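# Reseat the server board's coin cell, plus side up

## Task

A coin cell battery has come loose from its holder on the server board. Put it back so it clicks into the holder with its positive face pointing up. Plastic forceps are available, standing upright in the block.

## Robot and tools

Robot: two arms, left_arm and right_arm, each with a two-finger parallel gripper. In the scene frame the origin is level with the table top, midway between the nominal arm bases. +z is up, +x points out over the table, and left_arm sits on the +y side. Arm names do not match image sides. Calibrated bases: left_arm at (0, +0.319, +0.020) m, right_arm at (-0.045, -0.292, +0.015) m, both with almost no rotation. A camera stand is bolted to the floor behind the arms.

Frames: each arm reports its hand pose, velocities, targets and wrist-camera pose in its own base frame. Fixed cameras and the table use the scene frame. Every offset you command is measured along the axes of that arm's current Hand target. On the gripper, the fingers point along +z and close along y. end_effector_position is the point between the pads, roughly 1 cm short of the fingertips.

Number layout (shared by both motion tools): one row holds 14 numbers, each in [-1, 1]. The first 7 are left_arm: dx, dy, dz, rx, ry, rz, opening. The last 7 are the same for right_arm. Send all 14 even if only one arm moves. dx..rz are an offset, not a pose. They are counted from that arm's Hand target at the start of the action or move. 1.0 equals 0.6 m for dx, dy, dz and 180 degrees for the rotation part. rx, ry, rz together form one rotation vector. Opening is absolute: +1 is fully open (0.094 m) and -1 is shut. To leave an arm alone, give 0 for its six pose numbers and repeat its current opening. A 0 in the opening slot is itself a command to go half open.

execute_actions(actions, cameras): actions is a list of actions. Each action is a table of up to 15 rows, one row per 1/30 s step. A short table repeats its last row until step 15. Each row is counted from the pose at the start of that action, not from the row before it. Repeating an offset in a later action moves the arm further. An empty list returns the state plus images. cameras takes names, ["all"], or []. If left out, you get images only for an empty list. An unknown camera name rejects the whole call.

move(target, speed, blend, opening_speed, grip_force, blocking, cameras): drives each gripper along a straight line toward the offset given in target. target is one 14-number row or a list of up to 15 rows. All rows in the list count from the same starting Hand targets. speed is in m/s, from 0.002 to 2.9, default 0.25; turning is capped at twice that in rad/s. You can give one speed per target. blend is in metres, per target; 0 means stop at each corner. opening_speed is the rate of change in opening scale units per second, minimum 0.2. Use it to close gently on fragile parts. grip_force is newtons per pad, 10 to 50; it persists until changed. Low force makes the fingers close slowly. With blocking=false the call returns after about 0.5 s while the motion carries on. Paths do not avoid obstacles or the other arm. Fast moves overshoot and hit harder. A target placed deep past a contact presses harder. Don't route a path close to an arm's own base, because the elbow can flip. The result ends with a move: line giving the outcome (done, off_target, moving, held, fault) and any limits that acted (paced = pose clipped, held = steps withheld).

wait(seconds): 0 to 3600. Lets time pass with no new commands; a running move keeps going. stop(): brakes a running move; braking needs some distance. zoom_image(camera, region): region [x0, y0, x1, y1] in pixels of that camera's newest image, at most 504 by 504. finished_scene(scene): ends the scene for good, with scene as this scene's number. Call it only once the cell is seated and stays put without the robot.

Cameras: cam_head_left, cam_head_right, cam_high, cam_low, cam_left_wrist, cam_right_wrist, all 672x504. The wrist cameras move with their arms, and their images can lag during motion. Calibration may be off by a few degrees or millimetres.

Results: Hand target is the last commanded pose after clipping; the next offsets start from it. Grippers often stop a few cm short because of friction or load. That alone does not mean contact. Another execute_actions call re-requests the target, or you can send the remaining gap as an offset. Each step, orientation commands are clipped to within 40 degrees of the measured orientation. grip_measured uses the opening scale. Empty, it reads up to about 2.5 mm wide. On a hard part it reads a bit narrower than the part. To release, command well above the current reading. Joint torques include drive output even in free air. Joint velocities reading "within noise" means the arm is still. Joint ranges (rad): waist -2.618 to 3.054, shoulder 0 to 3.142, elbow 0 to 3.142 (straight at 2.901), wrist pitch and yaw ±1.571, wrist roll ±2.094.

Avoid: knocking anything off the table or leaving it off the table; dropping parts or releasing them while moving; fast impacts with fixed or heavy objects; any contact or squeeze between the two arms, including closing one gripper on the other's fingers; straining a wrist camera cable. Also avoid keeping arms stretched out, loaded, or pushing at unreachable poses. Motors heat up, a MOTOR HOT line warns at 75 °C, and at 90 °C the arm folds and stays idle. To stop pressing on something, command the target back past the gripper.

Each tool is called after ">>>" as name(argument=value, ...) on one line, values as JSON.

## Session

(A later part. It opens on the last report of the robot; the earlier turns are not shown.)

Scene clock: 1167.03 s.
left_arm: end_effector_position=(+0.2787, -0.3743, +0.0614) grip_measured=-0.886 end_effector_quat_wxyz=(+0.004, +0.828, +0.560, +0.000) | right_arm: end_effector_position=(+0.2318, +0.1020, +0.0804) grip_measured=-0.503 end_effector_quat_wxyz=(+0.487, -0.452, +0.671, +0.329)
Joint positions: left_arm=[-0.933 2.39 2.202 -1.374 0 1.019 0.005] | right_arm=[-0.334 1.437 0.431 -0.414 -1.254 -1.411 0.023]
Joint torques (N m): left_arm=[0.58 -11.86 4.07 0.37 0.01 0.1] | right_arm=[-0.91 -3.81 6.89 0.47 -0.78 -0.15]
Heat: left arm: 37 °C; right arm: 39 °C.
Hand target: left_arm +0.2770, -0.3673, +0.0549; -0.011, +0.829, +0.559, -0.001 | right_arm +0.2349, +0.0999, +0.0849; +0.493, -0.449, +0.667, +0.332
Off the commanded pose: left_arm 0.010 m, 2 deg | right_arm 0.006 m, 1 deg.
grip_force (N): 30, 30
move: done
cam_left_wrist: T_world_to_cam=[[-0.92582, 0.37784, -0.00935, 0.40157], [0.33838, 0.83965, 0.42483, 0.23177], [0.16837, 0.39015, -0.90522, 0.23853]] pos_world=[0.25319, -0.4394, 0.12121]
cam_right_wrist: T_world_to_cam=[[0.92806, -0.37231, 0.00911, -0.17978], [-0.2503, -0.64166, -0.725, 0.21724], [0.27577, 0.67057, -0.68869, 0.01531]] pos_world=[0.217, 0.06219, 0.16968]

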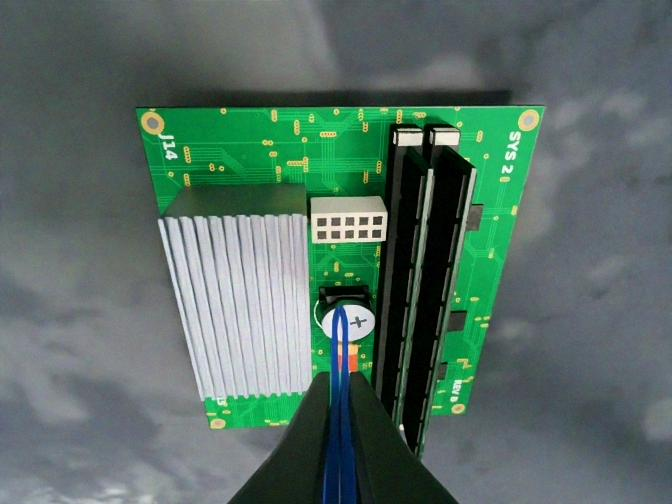

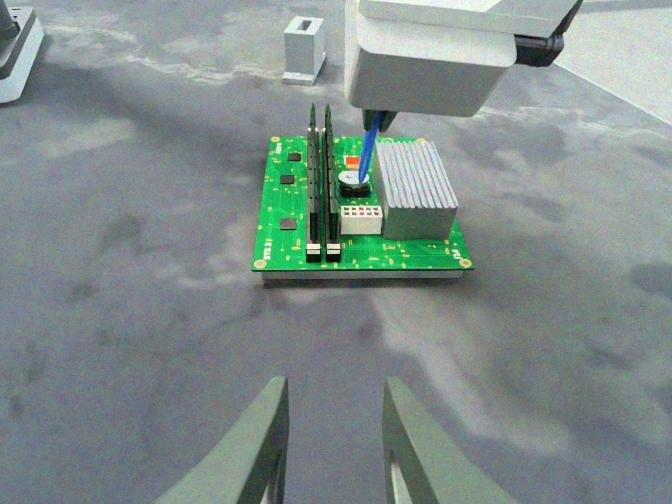

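>>> move(target=[[0,0,0.010,0,0,0,-0.95,0,0,0,0,0,0,-0.5],[0.0087,0.005,0.010,0,0,0,-0.95,0,0,0,0,0,0,-0.5]], speed=0.01, cameras=["cam_left_wrist","cam_right_wrist"])

>>> zoom_image(camera="cam_left_wrist", region=[260, 210, 420, 370])

>>> zoom_image(camera="cam_right_wrist", region=[310, 120, 430, 250])

Scene clock: 1179.40 s.
left_arm: end_effector_position=(+0.2818, -0.3729, +0.0584) grip_measured=-0.886 end_effector_quat_wxyz=(+0.005, +0.830, +0.558, +0.000) | right_arm: end_effector_position=(+0.2318, +0.1020, +0.0804) grip_measured=-0.503 end_effector_quat_wxyz=(+0.487, -0.452, +0.671, +0.329)
Joint positions: left_arm=[-0.926 2.39 2.19 -1.36 0.001 1.032 0.005] | right_arm=[-0.334 1.437 0.431 -0.414 -1.254 -1.411 0.023]
Joint torques (N m): left_arm=[1.03 -12.25 3.03 0.46 -0.02 0.11] | right_arm=[-0.9 -3.79 6.86 0.47 -0.79 -0.15]
Heat: left arm: 37 °C; right arm: 39 °C.
Hand target: left_arm +0.2817, -0.3635, +0.0490; -0.011, +0.829, +0.559, +0.000 | right_arm +0.2349, +0.0999, +0.0849; +0.493, -0.449, +0.667, +0.332
Off the commanded pose: left_arm 0.013 m, 2 deg | right_arm 0.006 m, 1 deg.
grip_force (N): 30, 30
move: off_target (left_arm)
cam_left_wrist: T_world_to_cam=[[-0.92378, 0.38276, -0.01121, 0.40521], [0.34235, 0.83865, 0.42363, 0.22948], [0.17155, 0.3875, -0.90577, 0.23293]] pos_world=[0.25581, -0.43781, 0.11831]
cam_right_wrist: T_world_to_cam=[[0.92806, -0.37231, 0.00911, -0.17978], [-0.2503, -0.64166, -0.725, 0.21724], [0.27577, 0.67057, -0.68869, 0.01531]] pos_world=[0.217, 0.06219, 0.16968]

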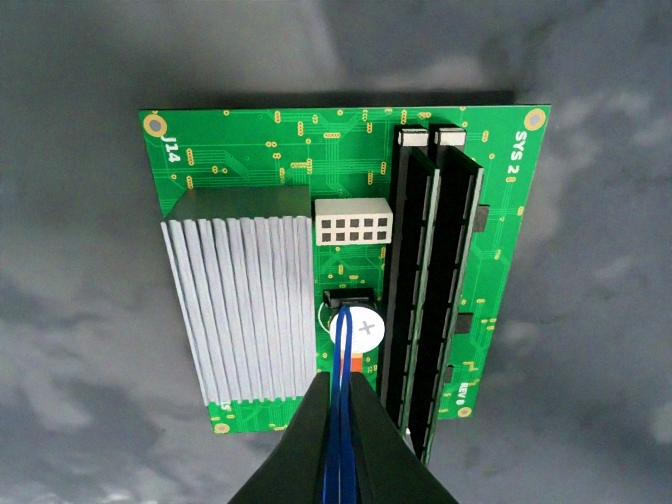

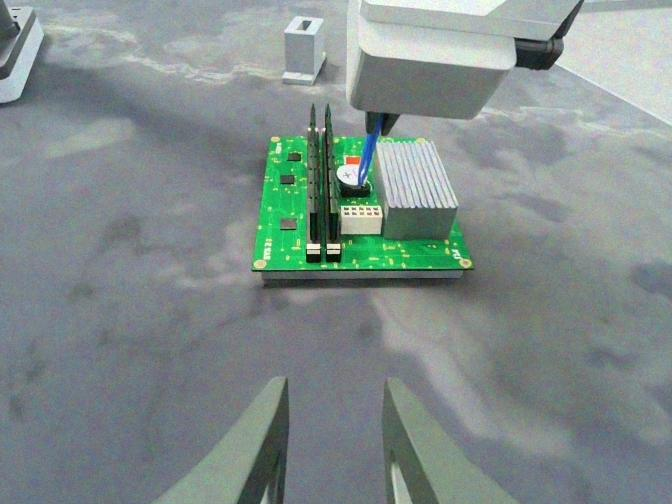

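Scaled by 3.150 from the camera's image (finer frame: 960x720).

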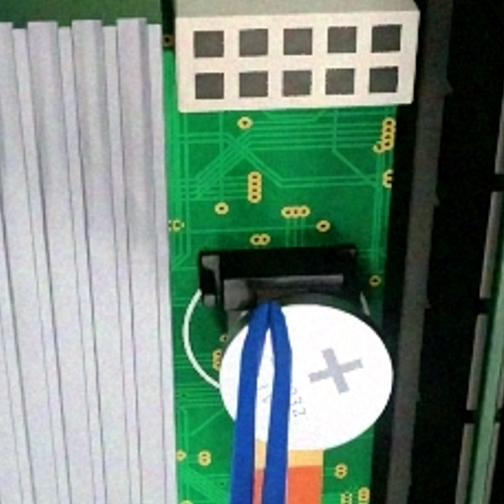

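Scaled by 3.877 from the camera's image (finer frame: 960x720).

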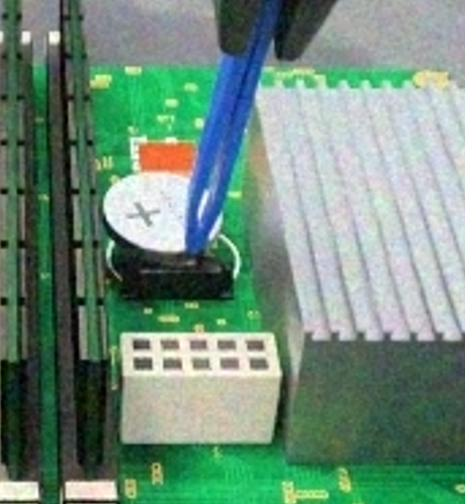

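>>> zoom_image(camera="cam_left_wrist", region=[315, 280, 395, 360])

>>> zoom_image(camera="cam_right_wrist", region=[330, 150, 380, 205])

Scaled by 6.300 from the camera's image (finer frame: 960x720).

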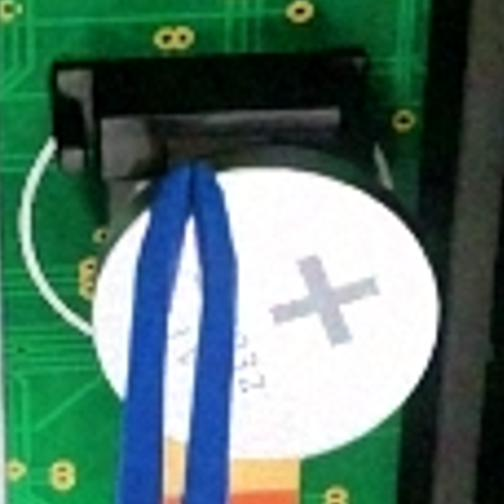

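Scaled by 9.164 from the camera's image (finer frame: 960x720).

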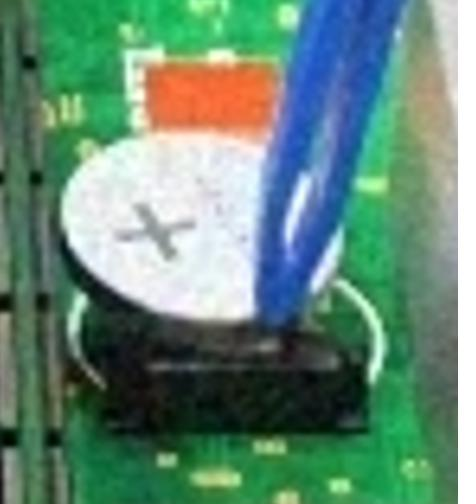

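>>> move(target=[-0.0043,-0.0025,-0.027,0,0,0,-0.95,0,0,0,0,0,0,-0.5], speed=0.02, cameras=["cam_left_wrist","cam_right_wrist"])

>>> zoom_image(camera="cam_left_wrist", region=[290, 230, 410, 370])

>>> zoom_image(camera="cam_right_wrist", region=[320, 130, 400, 210])

Scene clock: 1190.10 s.
left_arm: end_effector_position=(+0.2785, -0.3691, +0.0617) grip_measured=-0.886 end_effector_quat_wxyz=(-0.004, +0.830, +0.558, -0.001) | right_arm: end_effector_position=(+0.2318, +0.1020, +0.0804) grip_measured=-0.503 end_effector_quat_wxyz=(+0.487, -0.452, +0.671, +0.329)
Joint positions: left_arm=[-0.926 2.39 2.203 -1.393 0.002 1.032 0.005] | right_arm=[-0.334 1.437 0.431 -0.414 -1.254 -1.411 0.023]
Joint torques (N m): left_arm=[0.43 -11.49 7.1 0.15 -0.01 0.01] | right_arm=[-0.91 -3.79 6.87 0.46 -0.79 -0.15]
Heat: left arm: 37 °C; right arm: 39 °C.
Hand target: left_arm +0.2795, -0.3656, +0.0652; -0.011, +0.829, +0.559, -0.001 | right_arm +0.2349, +0.0999, +0.0849; +0.493, -0.449, +0.667, +0.332
Off the commanded pose: left_arm 0.005 m, 1 deg | right_arm 0.006 m, 1 deg.
grip_force (N): 30, 30
move: done
cam_left_wrist: T_world_to_cam=[[-0.92367, 0.38313, 0.00627, 0.39981], [0.34815, 0.83229, 0.43138, 0.22146], [0.16006, 0.40063, -0.90215, 0.24273]] pos_world=[0.25335, -0.43474, 0.12094]
cam_right_wrist: T_world_to_cam=[[0.92806, -0.37231, 0.00911, -0.17978], [-0.2503, -0.64166, -0.725, 0.21724], [0.27577, 0.67057, -0.68869, 0.01531]] pos_world=[0.217, 0.06219, 0.16968]

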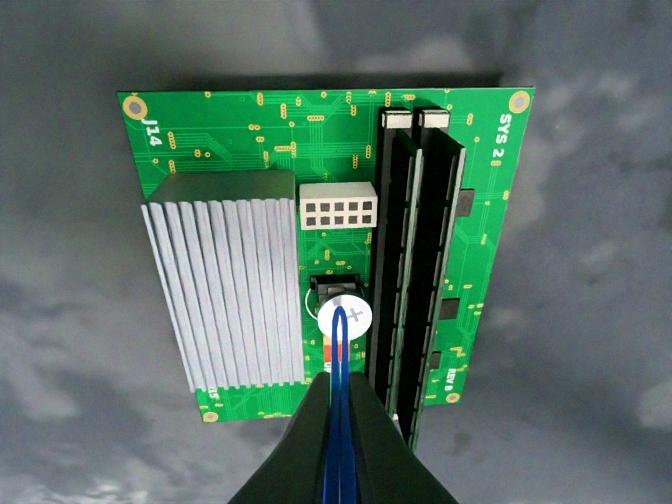

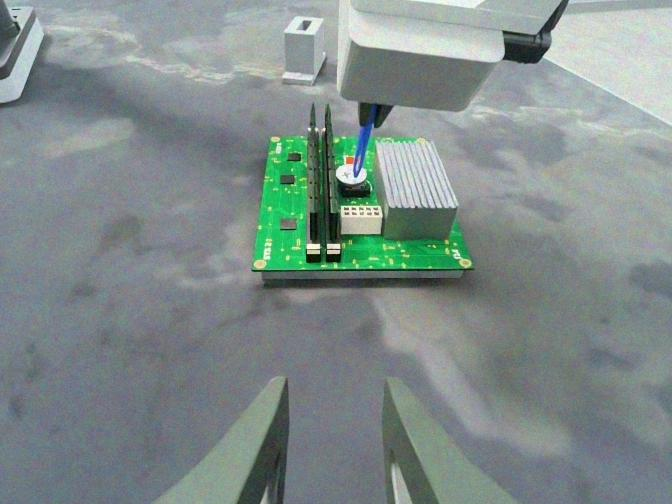

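Scaled by 3.600 from the camera's image (finer frame: 960x720).

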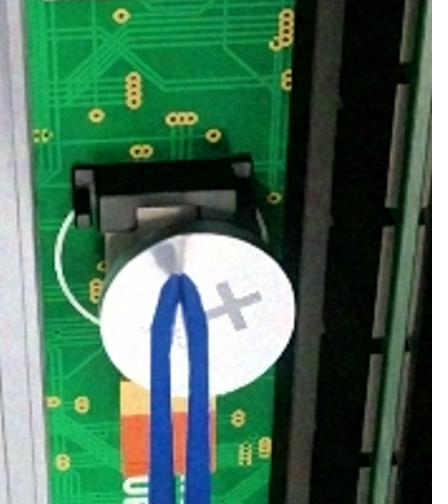

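Scaled by 6.300 from the camera's image (finer frame: 960x720).

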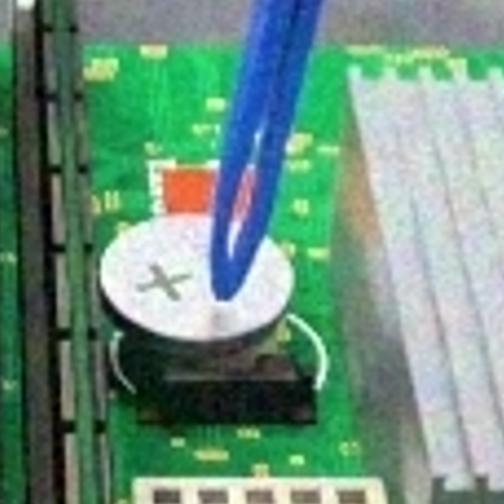

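>>> move(target=[[0,0,-0.006,0,0,0,-0.95,0,0,0,0,0,0,-0.5],[0.0132,-0.003,-0.006,0.0062,0.0036,0,-0.95,0,0,0,0,0,0,-0.5]], speed=0.02, cameras=["cam_left_wrist","cam_right_wrist"])

>>> zoom_image(camera="cam_left_wrist", region=[270, 230, 410, 370])

>>> zoom_image(camera="cam_right_wrist", region=[320, 130, 400, 210])

Scene clock: 1207.77 s.
left_arm: end_effector_position=(+0.2799, -0.3614, +0.0664) grip_measured=-0.886 end_effector_quat_wxyz=(-0.014, +0.828, +0.560, -0.002) | right_arm: end_effector_position=(+0.2318, +0.1020, +0.0804) grip_measured=-0.503 end_effector_quat_wxyz=(+0.487, -0.452, +0.671, +0.329)
Joint positions: left_arm=[-0.913 2.39 2.221 -1.431 0.002 1.038 0.005] | right_arm=[-0.334 1.437 0.431 -0.414 -1.254 -1.411 0.023]
Joint torques (N m): left_arm=[0.49 -11.47 7.32 0.1 0.02 0.14] | right_arm=[-0.92 -3.81 6.84 0.47 -0.79 -0.16]
Heat: left arm: 37 °C; right arm: 39 °C.
Hand target: left_arm +0.2809, -0.3576, +0.0689; -0.022, +0.829, +0.559, -0.001 | right_arm +0.2349, +0.0999, +0.0849; +0.493, -0.449, +0.667, +0.332
Off the commanded pose: left_arm 0.005 m, 1 deg | right_arm 0.006 m, 1 deg.
grip_force (N): 30, 30
move: done
cam_left_wrist: T_world_to_cam=[[-0.92568, 0.3776, 0.02328, 0.39548], [0.34856, 0.82733, 0.44049, 0.21019], [0.14707, 0.41586, -0.89746, 0.25257]] pos_world=[0.25567, -0.42826, 0.12488]
cam_right_wrist: T_world_to_cam=[[0.92806, -0.37231, 0.00911, -0.17978], [-0.2503, -0.64166, -0.725, 0.21724], [0.27577, 0.67057, -0.68869, 0.01531]] pos_world=[0.217, 0.06219, 0.16968]

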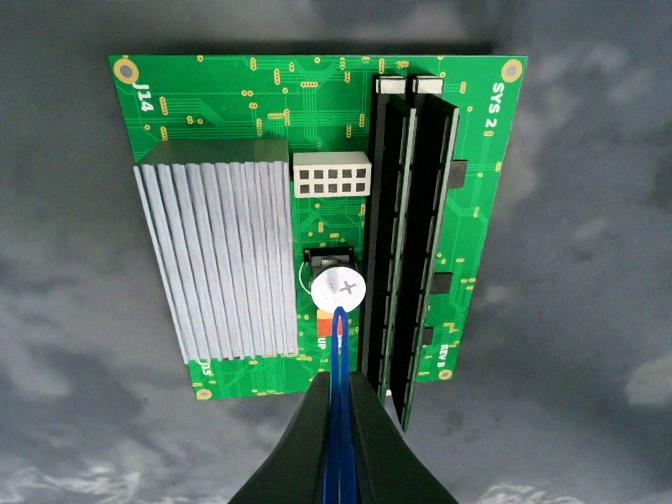

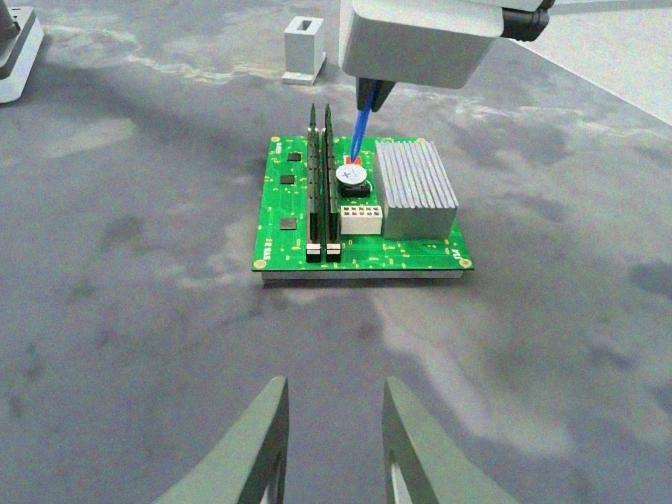

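Scaled by 3.600 from the camera's image (finer frame: 960x720).

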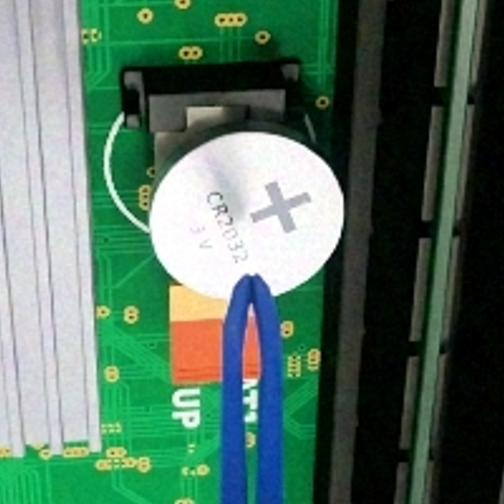

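Scaled by 6.300 from the camera's image (finer frame: 960x720).

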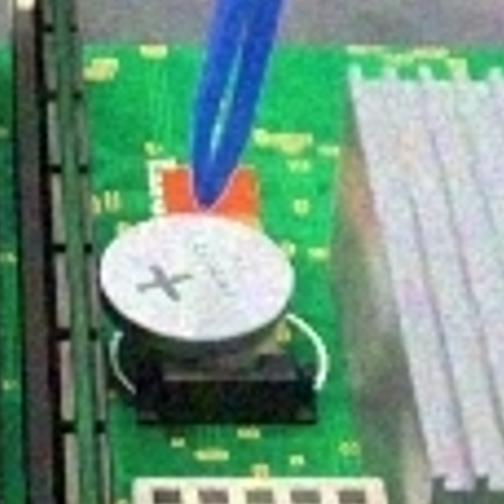

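>>> move(target=[0,0,0.018,0,0,0,-0.95,0,0,0,0,0,0,-0.5], speed=0.01, cameras=["cam_left_wrist","cam_right_wrist"])

>>> zoom_image(camera="cam_left_wrist", region=[270, 230, 410, 370])

>>> zoom_image(camera="cam_right_wrist", region=[320, 130, 400, 210])

Scene clock: 1214.53 s.
left_arm: end_effector_position=(+0.2814, -0.3634, +0.0630) grip_measured=-0.886 end_effector_quat_wxyz=(-0.010, +0.828, +0.560, -0.002) | right_arm: end_effector_position=(+0.2318, +0.1020, +0.0804) grip_measured=-0.503 end_effector_quat_wxyz=(+0.487, -0.452, +0.671, +0.329)
Joint positions: left_arm=[-0.913 2.39 2.208 -1.408 0.002 1.039 0.005] | right_arm=[-0.334 1.437 0.431 -0.414 -1.254 -1.411 0.023]
Joint torques (N m): left_arm=[0.43 -11.97 4.53 0.3 0.01 0.13] | right_arm=[-0.91 -3.81 6.87 0.48 -0.79 -0.16]
Heat: left arm: 37 °C; right arm: 39 °C.
Hand target: left_arm +0.2806, -0.3572, +0.0581; -0.022, +0.829, +0.559, -0.001 | right_arm +0.2349, +0.0999, +0.0849; +0.493, -0.449, +0.667, +0.332
Off the commanded pose: left_arm 0.008 m, 1 deg | right_arm 0.006 m, 1 deg.
grip_force (N): 30, 30
move: done
cam_left_wrist: T_world_to_cam=[[-0.92562, 0.37815, 0.01536, 0.39845], [0.34648, 0.83036, 0.43641, 0.21474], [0.15227, 0.40927, -0.89962, 0.24632]] pos_world=[0.2569, -0.4298, 0.12176]
cam_right_wrist: T_world_to_cam=[[0.92806, -0.37231, 0.00911, -0.17978], [-0.2503, -0.64166, -0.725, 0.21724], [0.27577, 0.67057, -0.68869, 0.01531]] pos_world=[0.217, 0.06219, 0.16968]

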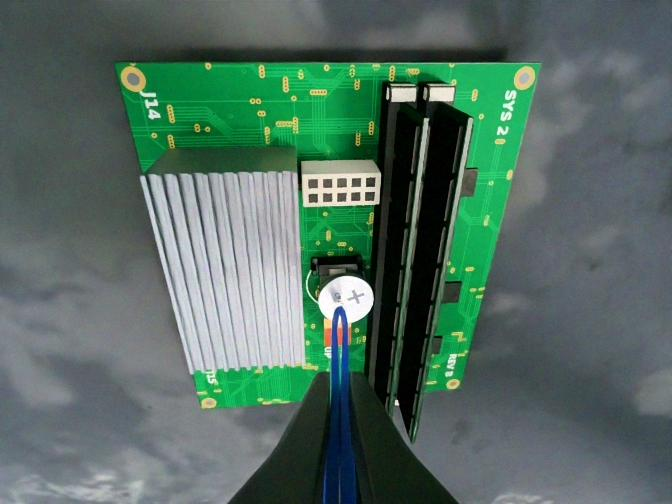

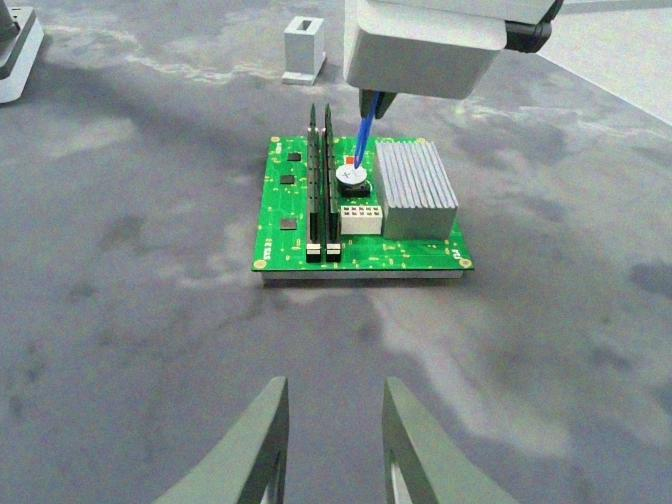

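Scaled by 3.600 from the camera's image (finer frame: 960x720).

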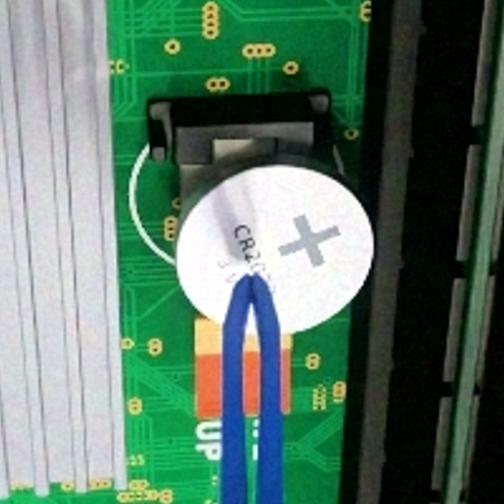

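Scaled by 6.300 from the camera's image (finer frame: 960x720).

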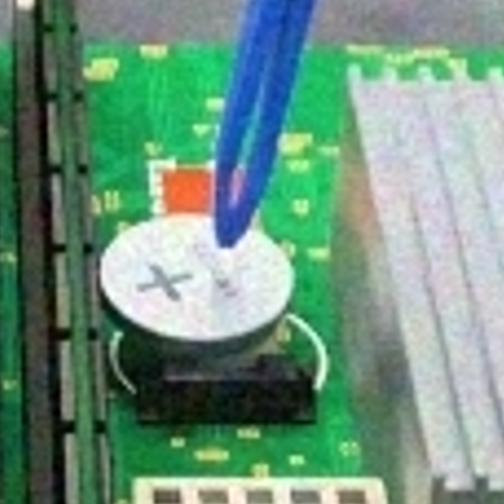

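>>> move(target=[0,0,0.012,0,0,0,-0.95,0,0,0,0,0,0,-0.5], speed=0.01, cameras=["cam_left_wrist","cam_right_wrist"])

>>> zoom_image(camera="cam_left_wrist", region=[270, 230, 410, 370])

>>> zoom_image(camera="cam_right_wrist", region=[320, 130, 400, 210])

Scene clock: 1219.27 s.
left_arm: end_effector_position=(+0.2818, -0.3633, +0.0585) grip_measured=-0.886 end_effector_quat_wxyz=(-0.010, +0.828, +0.560, +0.000) | right_arm: end_effector_position=(+0.2318, +0.1020, +0.0804) grip_measured=-0.503 end_effector_quat_wxyz=(+0.487, -0.452, +0.671, +0.329)
Joint positions: left_arm=[-0.913 2.39 2.19 -1.391 0 1.039 0.005] | right_arm=[-0.334 1.437 0.431 -0.414 -1.254 -1.411 0.023]
Joint torques (N m): left_arm=[0.68 -12.19 3.47 0.43 0.02 0.06] | right_arm=[-0.91 -3.81 6.87 0.47 -0.79 -0.16]
Heat: left arm: 37 °C; right arm: 39 °C.
Hand target: left_arm +0.2804, -0.3570, +0.0508; -0.022, +0.829, +0.559, -0.001 | right_arm +0.2349, +0.0999, +0.0849; +0.493, -0.449, +0.667, +0.332
Off the commanded pose: left_arm 0.010 m, 1 deg | right_arm 0.006 m, 1 deg.
grip_force (N): 30, 30
move: done
cam_left_wrist: T_world_to_cam=[[-0.92565, 0.3781, 0.01454, 0.39885], [0.34577, 0.82965, 0.43832, 0.2162], [0.15367, 0.41076, -0.8987, 0.24227]] pos_world=[0.25721, -0.42969, 0.11717]
cam_right_wrist: T_world_to_cam=[[0.92806, -0.37231, 0.00911, -0.17978], [-0.2503, -0.64166, -0.725, 0.21724], [0.27577, 0.67057, -0.68869, 0.01531]] pos_world=[0.217, 0.06219, 0.16968]

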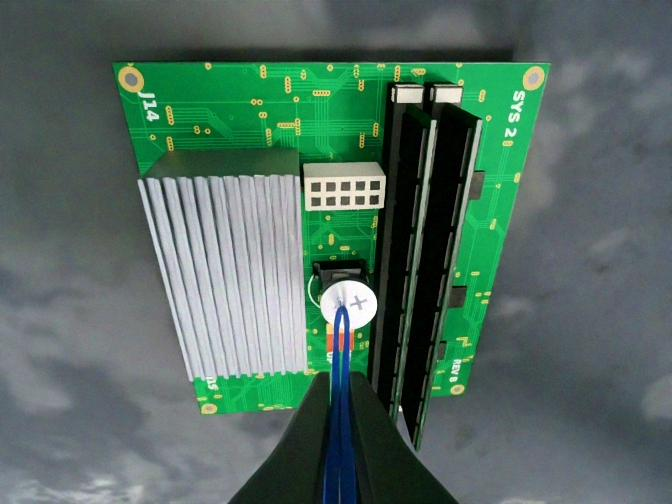

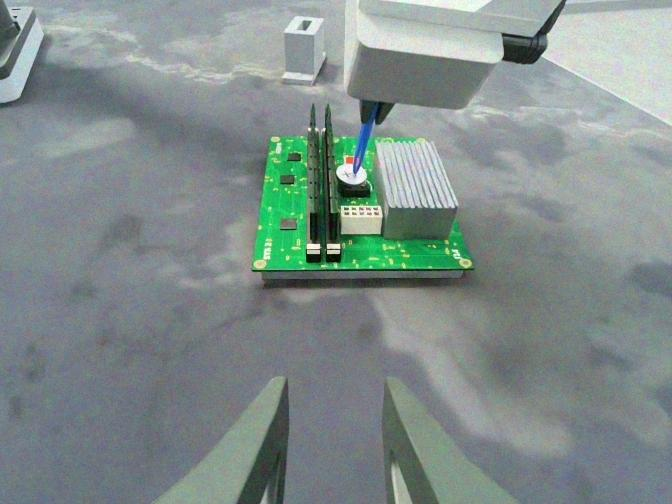

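Scaled by 3.600 from the camera's image (finer frame: 960x720).

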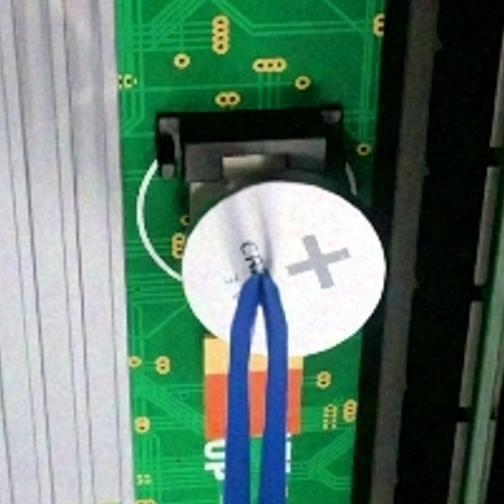

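Scaled by 6.300 from the camera's image (finer frame: 960x720).

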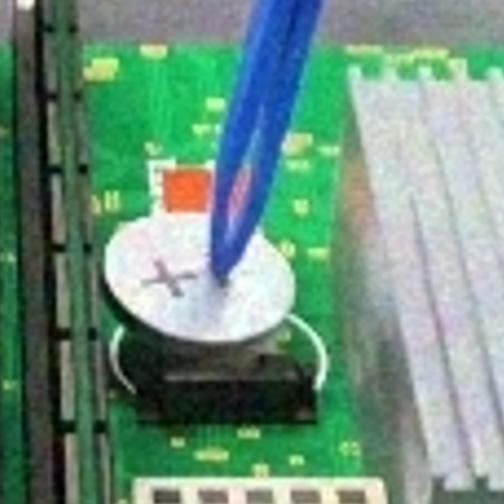

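>>> move(target=[-0.0149,0.0058,0.0,-0.0083,-0.0047,0,-0.95,0,0,0,0,0,0,-0.5], speed=0.01, cameras=["cam_left_wrist","cam_right_wrist"])

>>> zoom_image(camera="cam_left_wrist", region=[270, 230, 410, 370])

>>> zoom_image(camera="cam_right_wrist", region=[320, 130, 400, 210])

Scene clock: 1224.83 s.
left_arm: end_effector_position=(+0.2838, -0.3645, +0.0584) grip_measured=-0.886 end_effector_quat_wxyz=(-0.006, +0.828, +0.560, +0.002) | right_arm: end_effector_position=(+0.2318, +0.1020, +0.0804) grip_measured=-0.503 end_effector_quat_wxyz=(+0.487, -0.452, +0.671, +0.329)
Joint positions: left_arm=[-0.913 2.39 2.19 -1.382 -0.005 1.039 0.005] | right_arm=[-0.334 1.437 0.431 -0.414 -1.254 -1.411 0.023]
Joint torques (N m): left_arm=[-0.49 -11.89 3.23 0.68 0.09 -0.06] | right_arm=[-0.91 -3.81 6.86 0.47 -0.78 -0.15]
Heat: left arm: 37 °C; right arm: 39 °C.
Hand target: left_arm +0.2803, -0.3666, +0.0505; -0.007, +0.829, +0.559, +0.000 | right_arm +0.2349, +0.0999, +0.0849; +0.493, -0.449, +0.667, +0.332
Off the commanded pose: left_arm 0.009 m, 0 deg | right_arm 0.006 m, 1 deg.
grip_force (N): 30, 30
move: done
cam_left_wrist: T_world_to_cam=[[-0.92571, 0.37822, 0.00445, 0.40182], [0.34177, 0.83132, 0.43829, 0.21831], [0.16207, 0.40725, -0.89882, 0.2388]] pos_world=[0.25866, -0.43071, 0.11716]
cam_right_wrist: T_world_to_cam=[[0.92806, -0.37231, 0.00911, -0.17978], [-0.2503, -0.64166, -0.725, 0.21724], [0.27577, 0.67057, -0.68869, 0.01531]] pos_world=[0.217, 0.06219, 0.16968]

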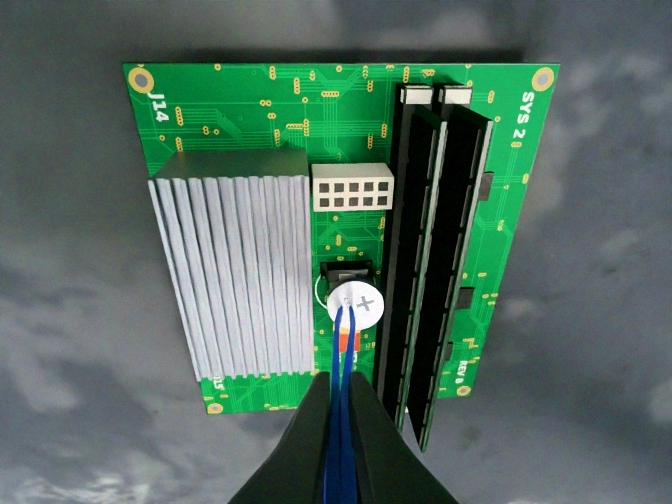

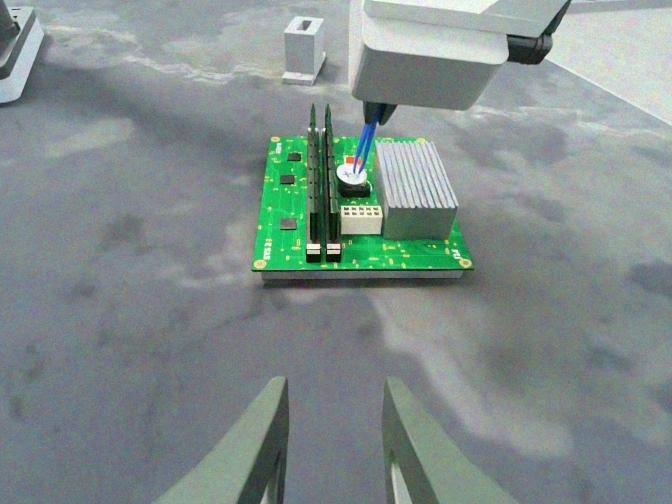

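Scaled by 3.600 from the camera's image (finer frame: 960x720).

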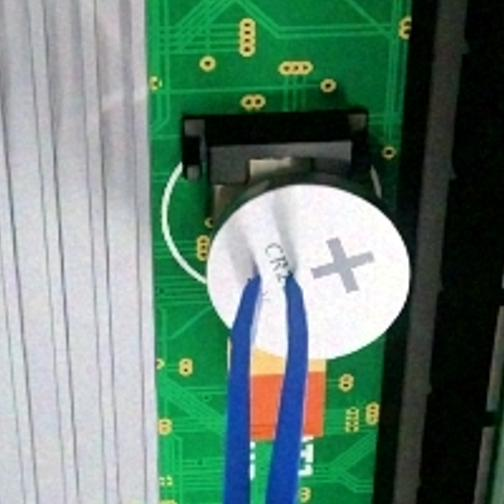

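Scaled by 6.300 from the camera's image (finer frame: 960x720).

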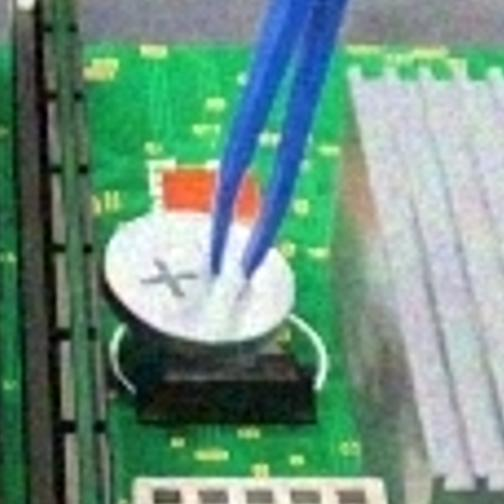

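>>> move(target=[-0.012,0.0,0.0,-0.0035,-0.002,0,-0.95,0,0,0,0,0,0,-0.5], speed=0.01, cameras=["cam_left_wrist","cam_right_wrist"])

>>> zoom_image(camera="cam_left_wrist", region=[270, 230, 410, 370])

>>> zoom_image(camera="cam_right_wrist", region=[320, 130, 400, 210])

Scene clock: 1228.97 s.
left_arm: end_effector_position=(+0.2842, -0.3732, +0.0555) grip_measured=-0.887 end_effector_quat_wxyz=(+0.008, +0.829, +0.559, +0.007) | right_arm: end_effector_position=(+0.2318, +0.1020, +0.0804) grip_measured=-0.503 end_effector_quat_wxyz=(+0.487, -0.452, +0.671, +0.329)
Joint positions: left_arm=[-0.927 2.39 2.178 -1.342 -0.013 1.027 0.005] | right_arm=[-0.334 1.437 0.431 -0.414 -1.254 -1.411 0.023]
Joint torques (N m): left_arm=[-0.42 -11.97 4.48 0.4 0.09 -0.07] | right_arm=[-0.92 -3.79 6.87 0.47 -0.78 -0.15]
Heat: left arm: 37 °C; right arm: 39 °C.
Hand target: left_arm +0.2775, -0.3733, +0.0505; -0.001, +0.829, +0.559, +0.000 | right_arm +0.2349, +0.0999, +0.0849; +0.493, -0.449, +0.667, +0.332
Off the commanded pose: left_arm 0.008 m, 1 deg | right_arm 0.006 m, 1 deg.
grip_force (N): 30, 30
move: done
cam_left_wrist: T_world_to_cam=[[-0.92462, 0.38015, -0.0238, 0.40751], [0.33358, 0.83833, 0.43119, 0.23205], [0.18387, 0.39075, -0.90195, 0.22738]] pos_world=[0.25757, -0.4383, 0.11473]
cam_right_wrist: T_world_to_cam=[[0.92806, -0.37231, 0.00911, -0.17978], [-0.2503, -0.64166, -0.725, 0.21724], [0.27577, 0.67057, -0.68869, 0.01531]] pos_world=[0.217, 0.06219, 0.16968]

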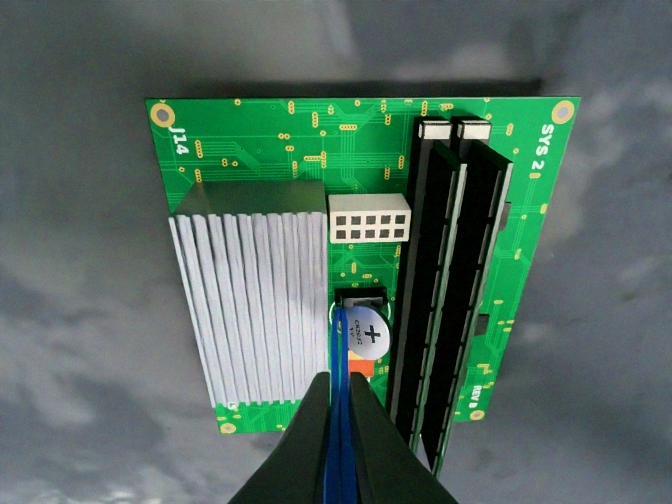

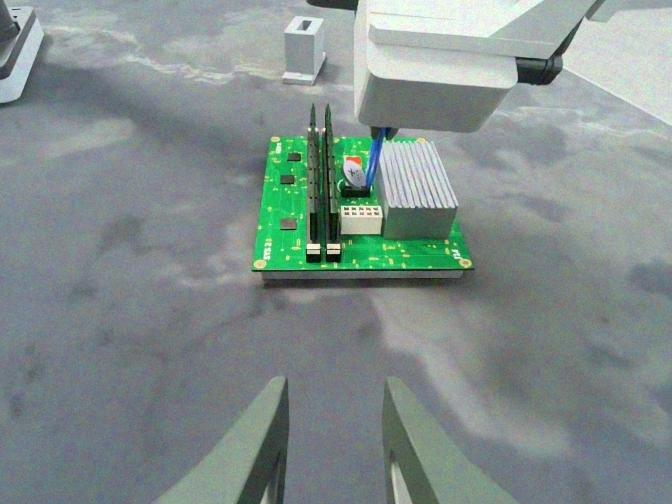

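Scaled by 3.600 from the camera's image (finer frame: 960x720).

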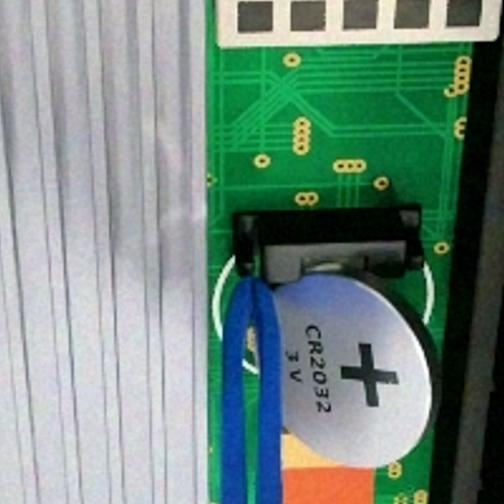

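Scaled by 6.300 from the camera's image (finer frame: 960x720).

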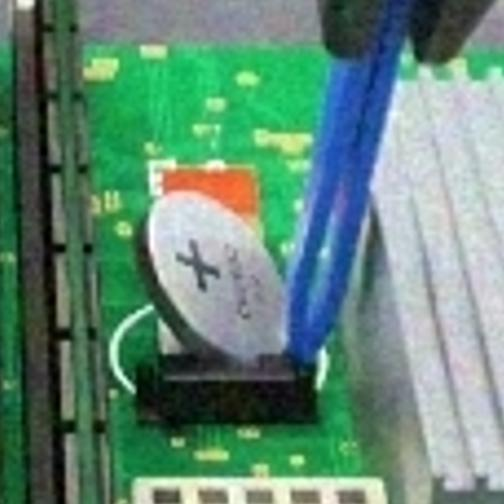

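>>> move(target=[0,0,-0.027,0,0,0,-0.95,0,0,0,0,0,0,-0.5], speed=0.02, cameras=["cam_left_wrist","cam_right_wrist"])

>>> zoom_image(camera="cam_left_wrist", region=[280, 220, 420, 360])

>>> zoom_image(camera="cam_right_wrist", region=[320, 130, 400, 210])

Scene clock: 1235.97 s.
left_arm: end_effector_position=(+0.2832, -0.3718, +0.0632) grip_measured=-0.887 end_effector_quat_wxyz=(+0.005, +0.829, +0.559, +0.007) | right_arm: end_effector_position=(+0.2318, +0.1020, +0.0804) grip_measured=-0.503 end_effector_quat_wxyz=(+0.487, -0.452, +0.671, +0.329)
Joint positions: left_arm=[-0.927 2.39 2.209 -1.379 -0.013 1.027 0.005] | right_arm=[-0.334 1.437 0.431 -0.414 -1.254 -1.411 0.023]
Joint torques (N m): left_arm=[-0.88 -11.63 7.47 0.19 0.14 -0.04] | right_arm=[-0.92 -3.82 6.87 0.47 -0.79 -0.16]
Heat: left arm: 38 °C; right arm: 39 °C.
Hand target: left_arm +0.2775, -0.3733, +0.0667; -0.001, +0.829, +0.559, +0.000 | right_arm +0.2349, +0.0999, +0.0849; +0.493, -0.449, +0.667, +0.332
Off the commanded pose: left_arm 0.007 m, 1 deg | right_arm 0.006 m, 1 deg.
grip_force (N): 30, 30
move: done
cam_left_wrist: T_world_to_cam=[[-0.92484, 0.37989, -0.01883, 0.40584], [0.33476, 0.83648, 0.43386, 0.22666], [0.18057, 0.39495, -0.90078, 0.2365]] pos_world=[0.25676, -0.43717, 0.12234]
cam_right_wrist: T_world_to_cam=[[0.92806, -0.37231, 0.00911, -0.17978], [-0.2503, -0.64166, -0.725, 0.21724], [0.27577, 0.67057, -0.68869, 0.01531]] pos_world=[0.217, 0.06219, 0.16968]

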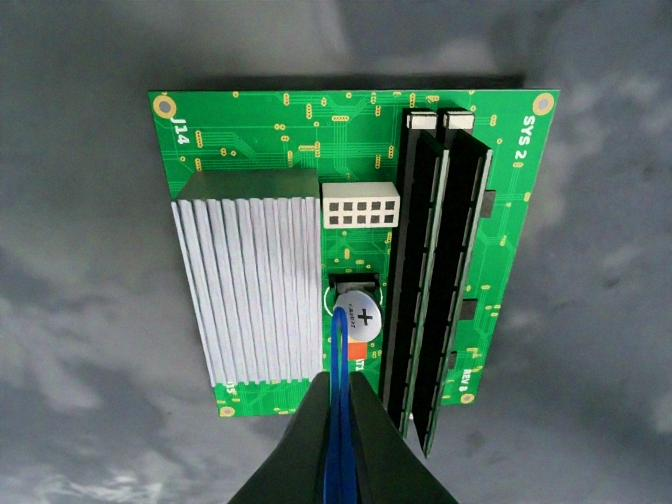

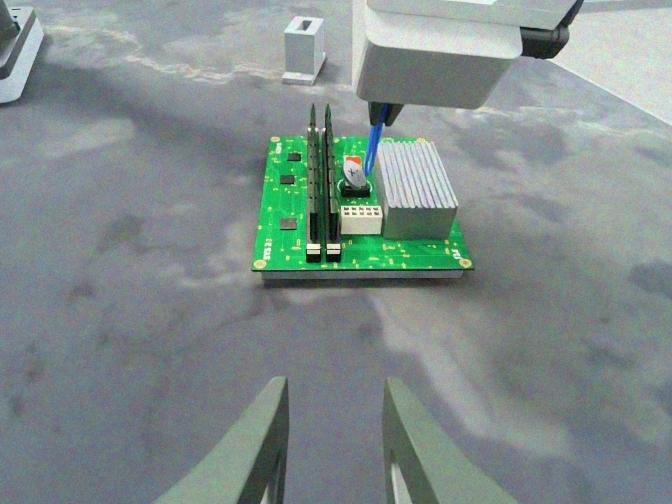

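Scaled by 3.600 from the camera's image (finer frame: 960x720).

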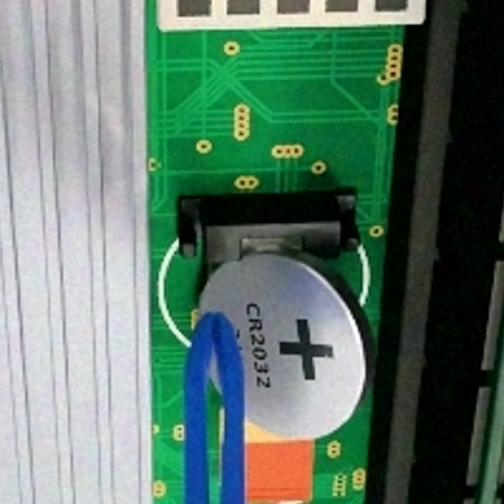

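Scaled by 6.300 from the camera's image (finer frame: 960x720).

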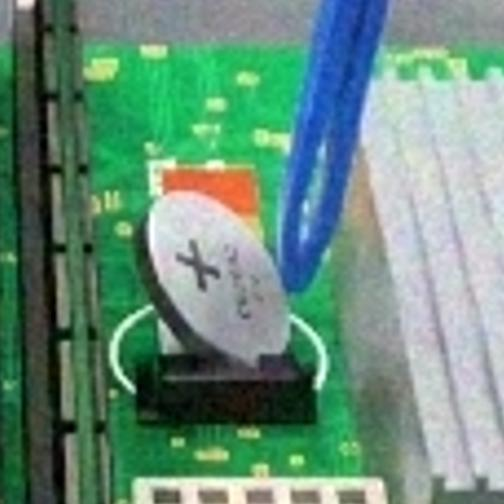

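>>> move(target=[[0,0,-0.018,0,0,0,-0.95,0,0,0,0,0,0,-0.5],[0.0066,-0.0244,-0.018,0.0166,0.0095,0,-0.95,0,0,0,0,0,0,-0.5]], speed=0.02, cameras=["cam_left_wrist","cam_right_wrist"])

>>> zoom_image(camera="cam_left_wrist", region=[270, 220, 410, 360])

>>> zoom_image(camera="cam_right_wrist", region=[320, 130, 400, 210])

Scene clock: 1252.03 s.
left_arm: end_effector_position=(+0.2712, -0.3627, +0.0773) grip_measured=-0.887 end_effector_quat_wxyz=(-0.021, +0.829, +0.559, +0.004) | right_arm: end_effector_position=(+0.2318, +0.1020, +0.0804) grip_measured=-0.503 end_effector_quat_wxyz=(+0.487, -0.452, +0.671, +0.329)
Joint positions: left_arm=[-0.935 2.39 2.265 -1.487 -0.011 1.019 0.005] | right_arm=[-0.334 1.437 0.431 -0.414 -1.254 -1.411 0.023]
Joint torques (N m): left_arm=[-0.79 -10.73 7.39 0.06 0.18 -0.07] | right_arm=[-0.9 -3.81 6.87 0.47 -0.79 -0.15]
Heat: left arm: 37 °C; right arm: 39 °C.
Hand target: left_arm +0.2655, -0.3642, +0.0775; -0.031, +0.829, +0.558, -0.002 | right_arm +0.2349, +0.0999, +0.0849; +0.493, -0.449, +0.667, +0.332
Off the commanded pose: left_arm 0.006 m, 1 deg | right_arm 0.006 m, 1 deg.
grip_force (N): 30, 30
move: done
cam_left_wrist: T_world_to_cam=[[-0.92486, 0.37931, 0.02762, 0.38782], [0.34925, 0.8183, 0.45651, 0.20465], [0.15056, 0.43186, -0.88929, 0.26838]] pos_world=[0.24679, -0.43047, 0.13453]
cam_right_wrist: T_world_to_cam=[[0.92806, -0.37231, 0.00911, -0.17978], [-0.2503, -0.64166, -0.725, 0.21724], [0.27577, 0.67057, -0.68869, 0.01531]] pos_world=[0.217, 0.06219, 0.16968]

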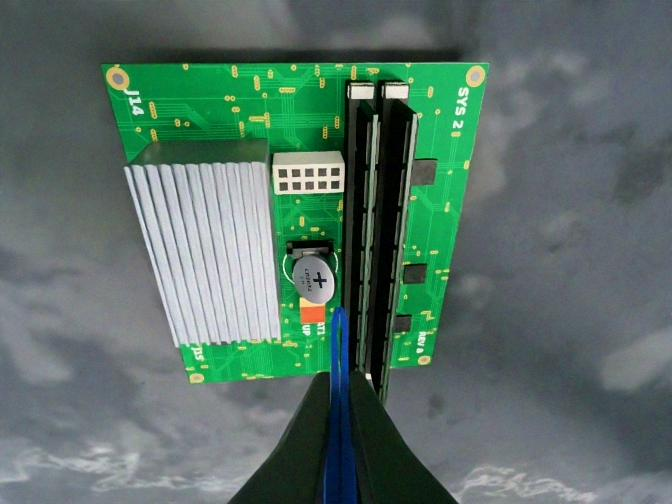

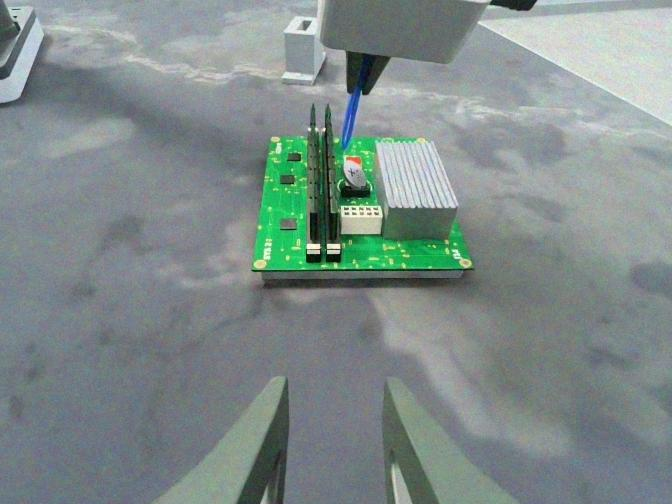

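Scaled by 3.600 from the camera's image (finer frame: 960x720).

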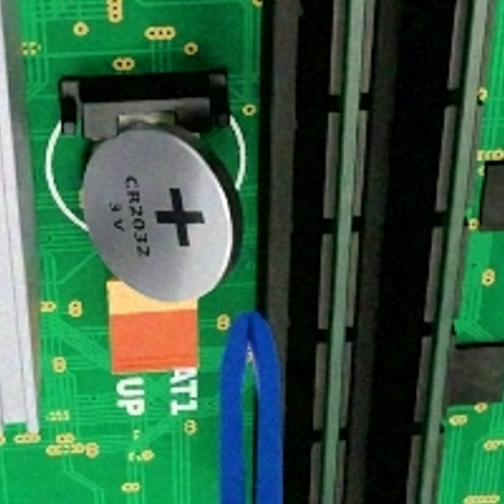

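Scaled by 6.300 from the camera's image (finer frame: 960x720).

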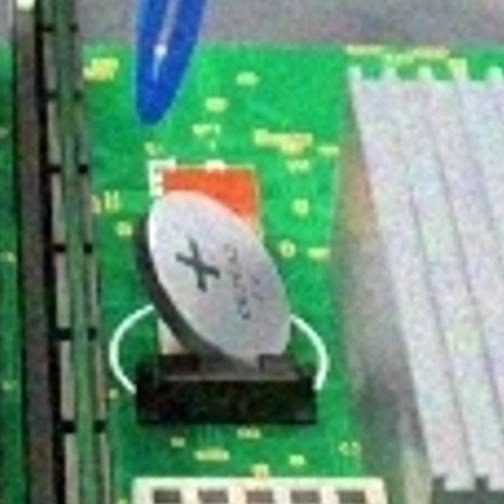

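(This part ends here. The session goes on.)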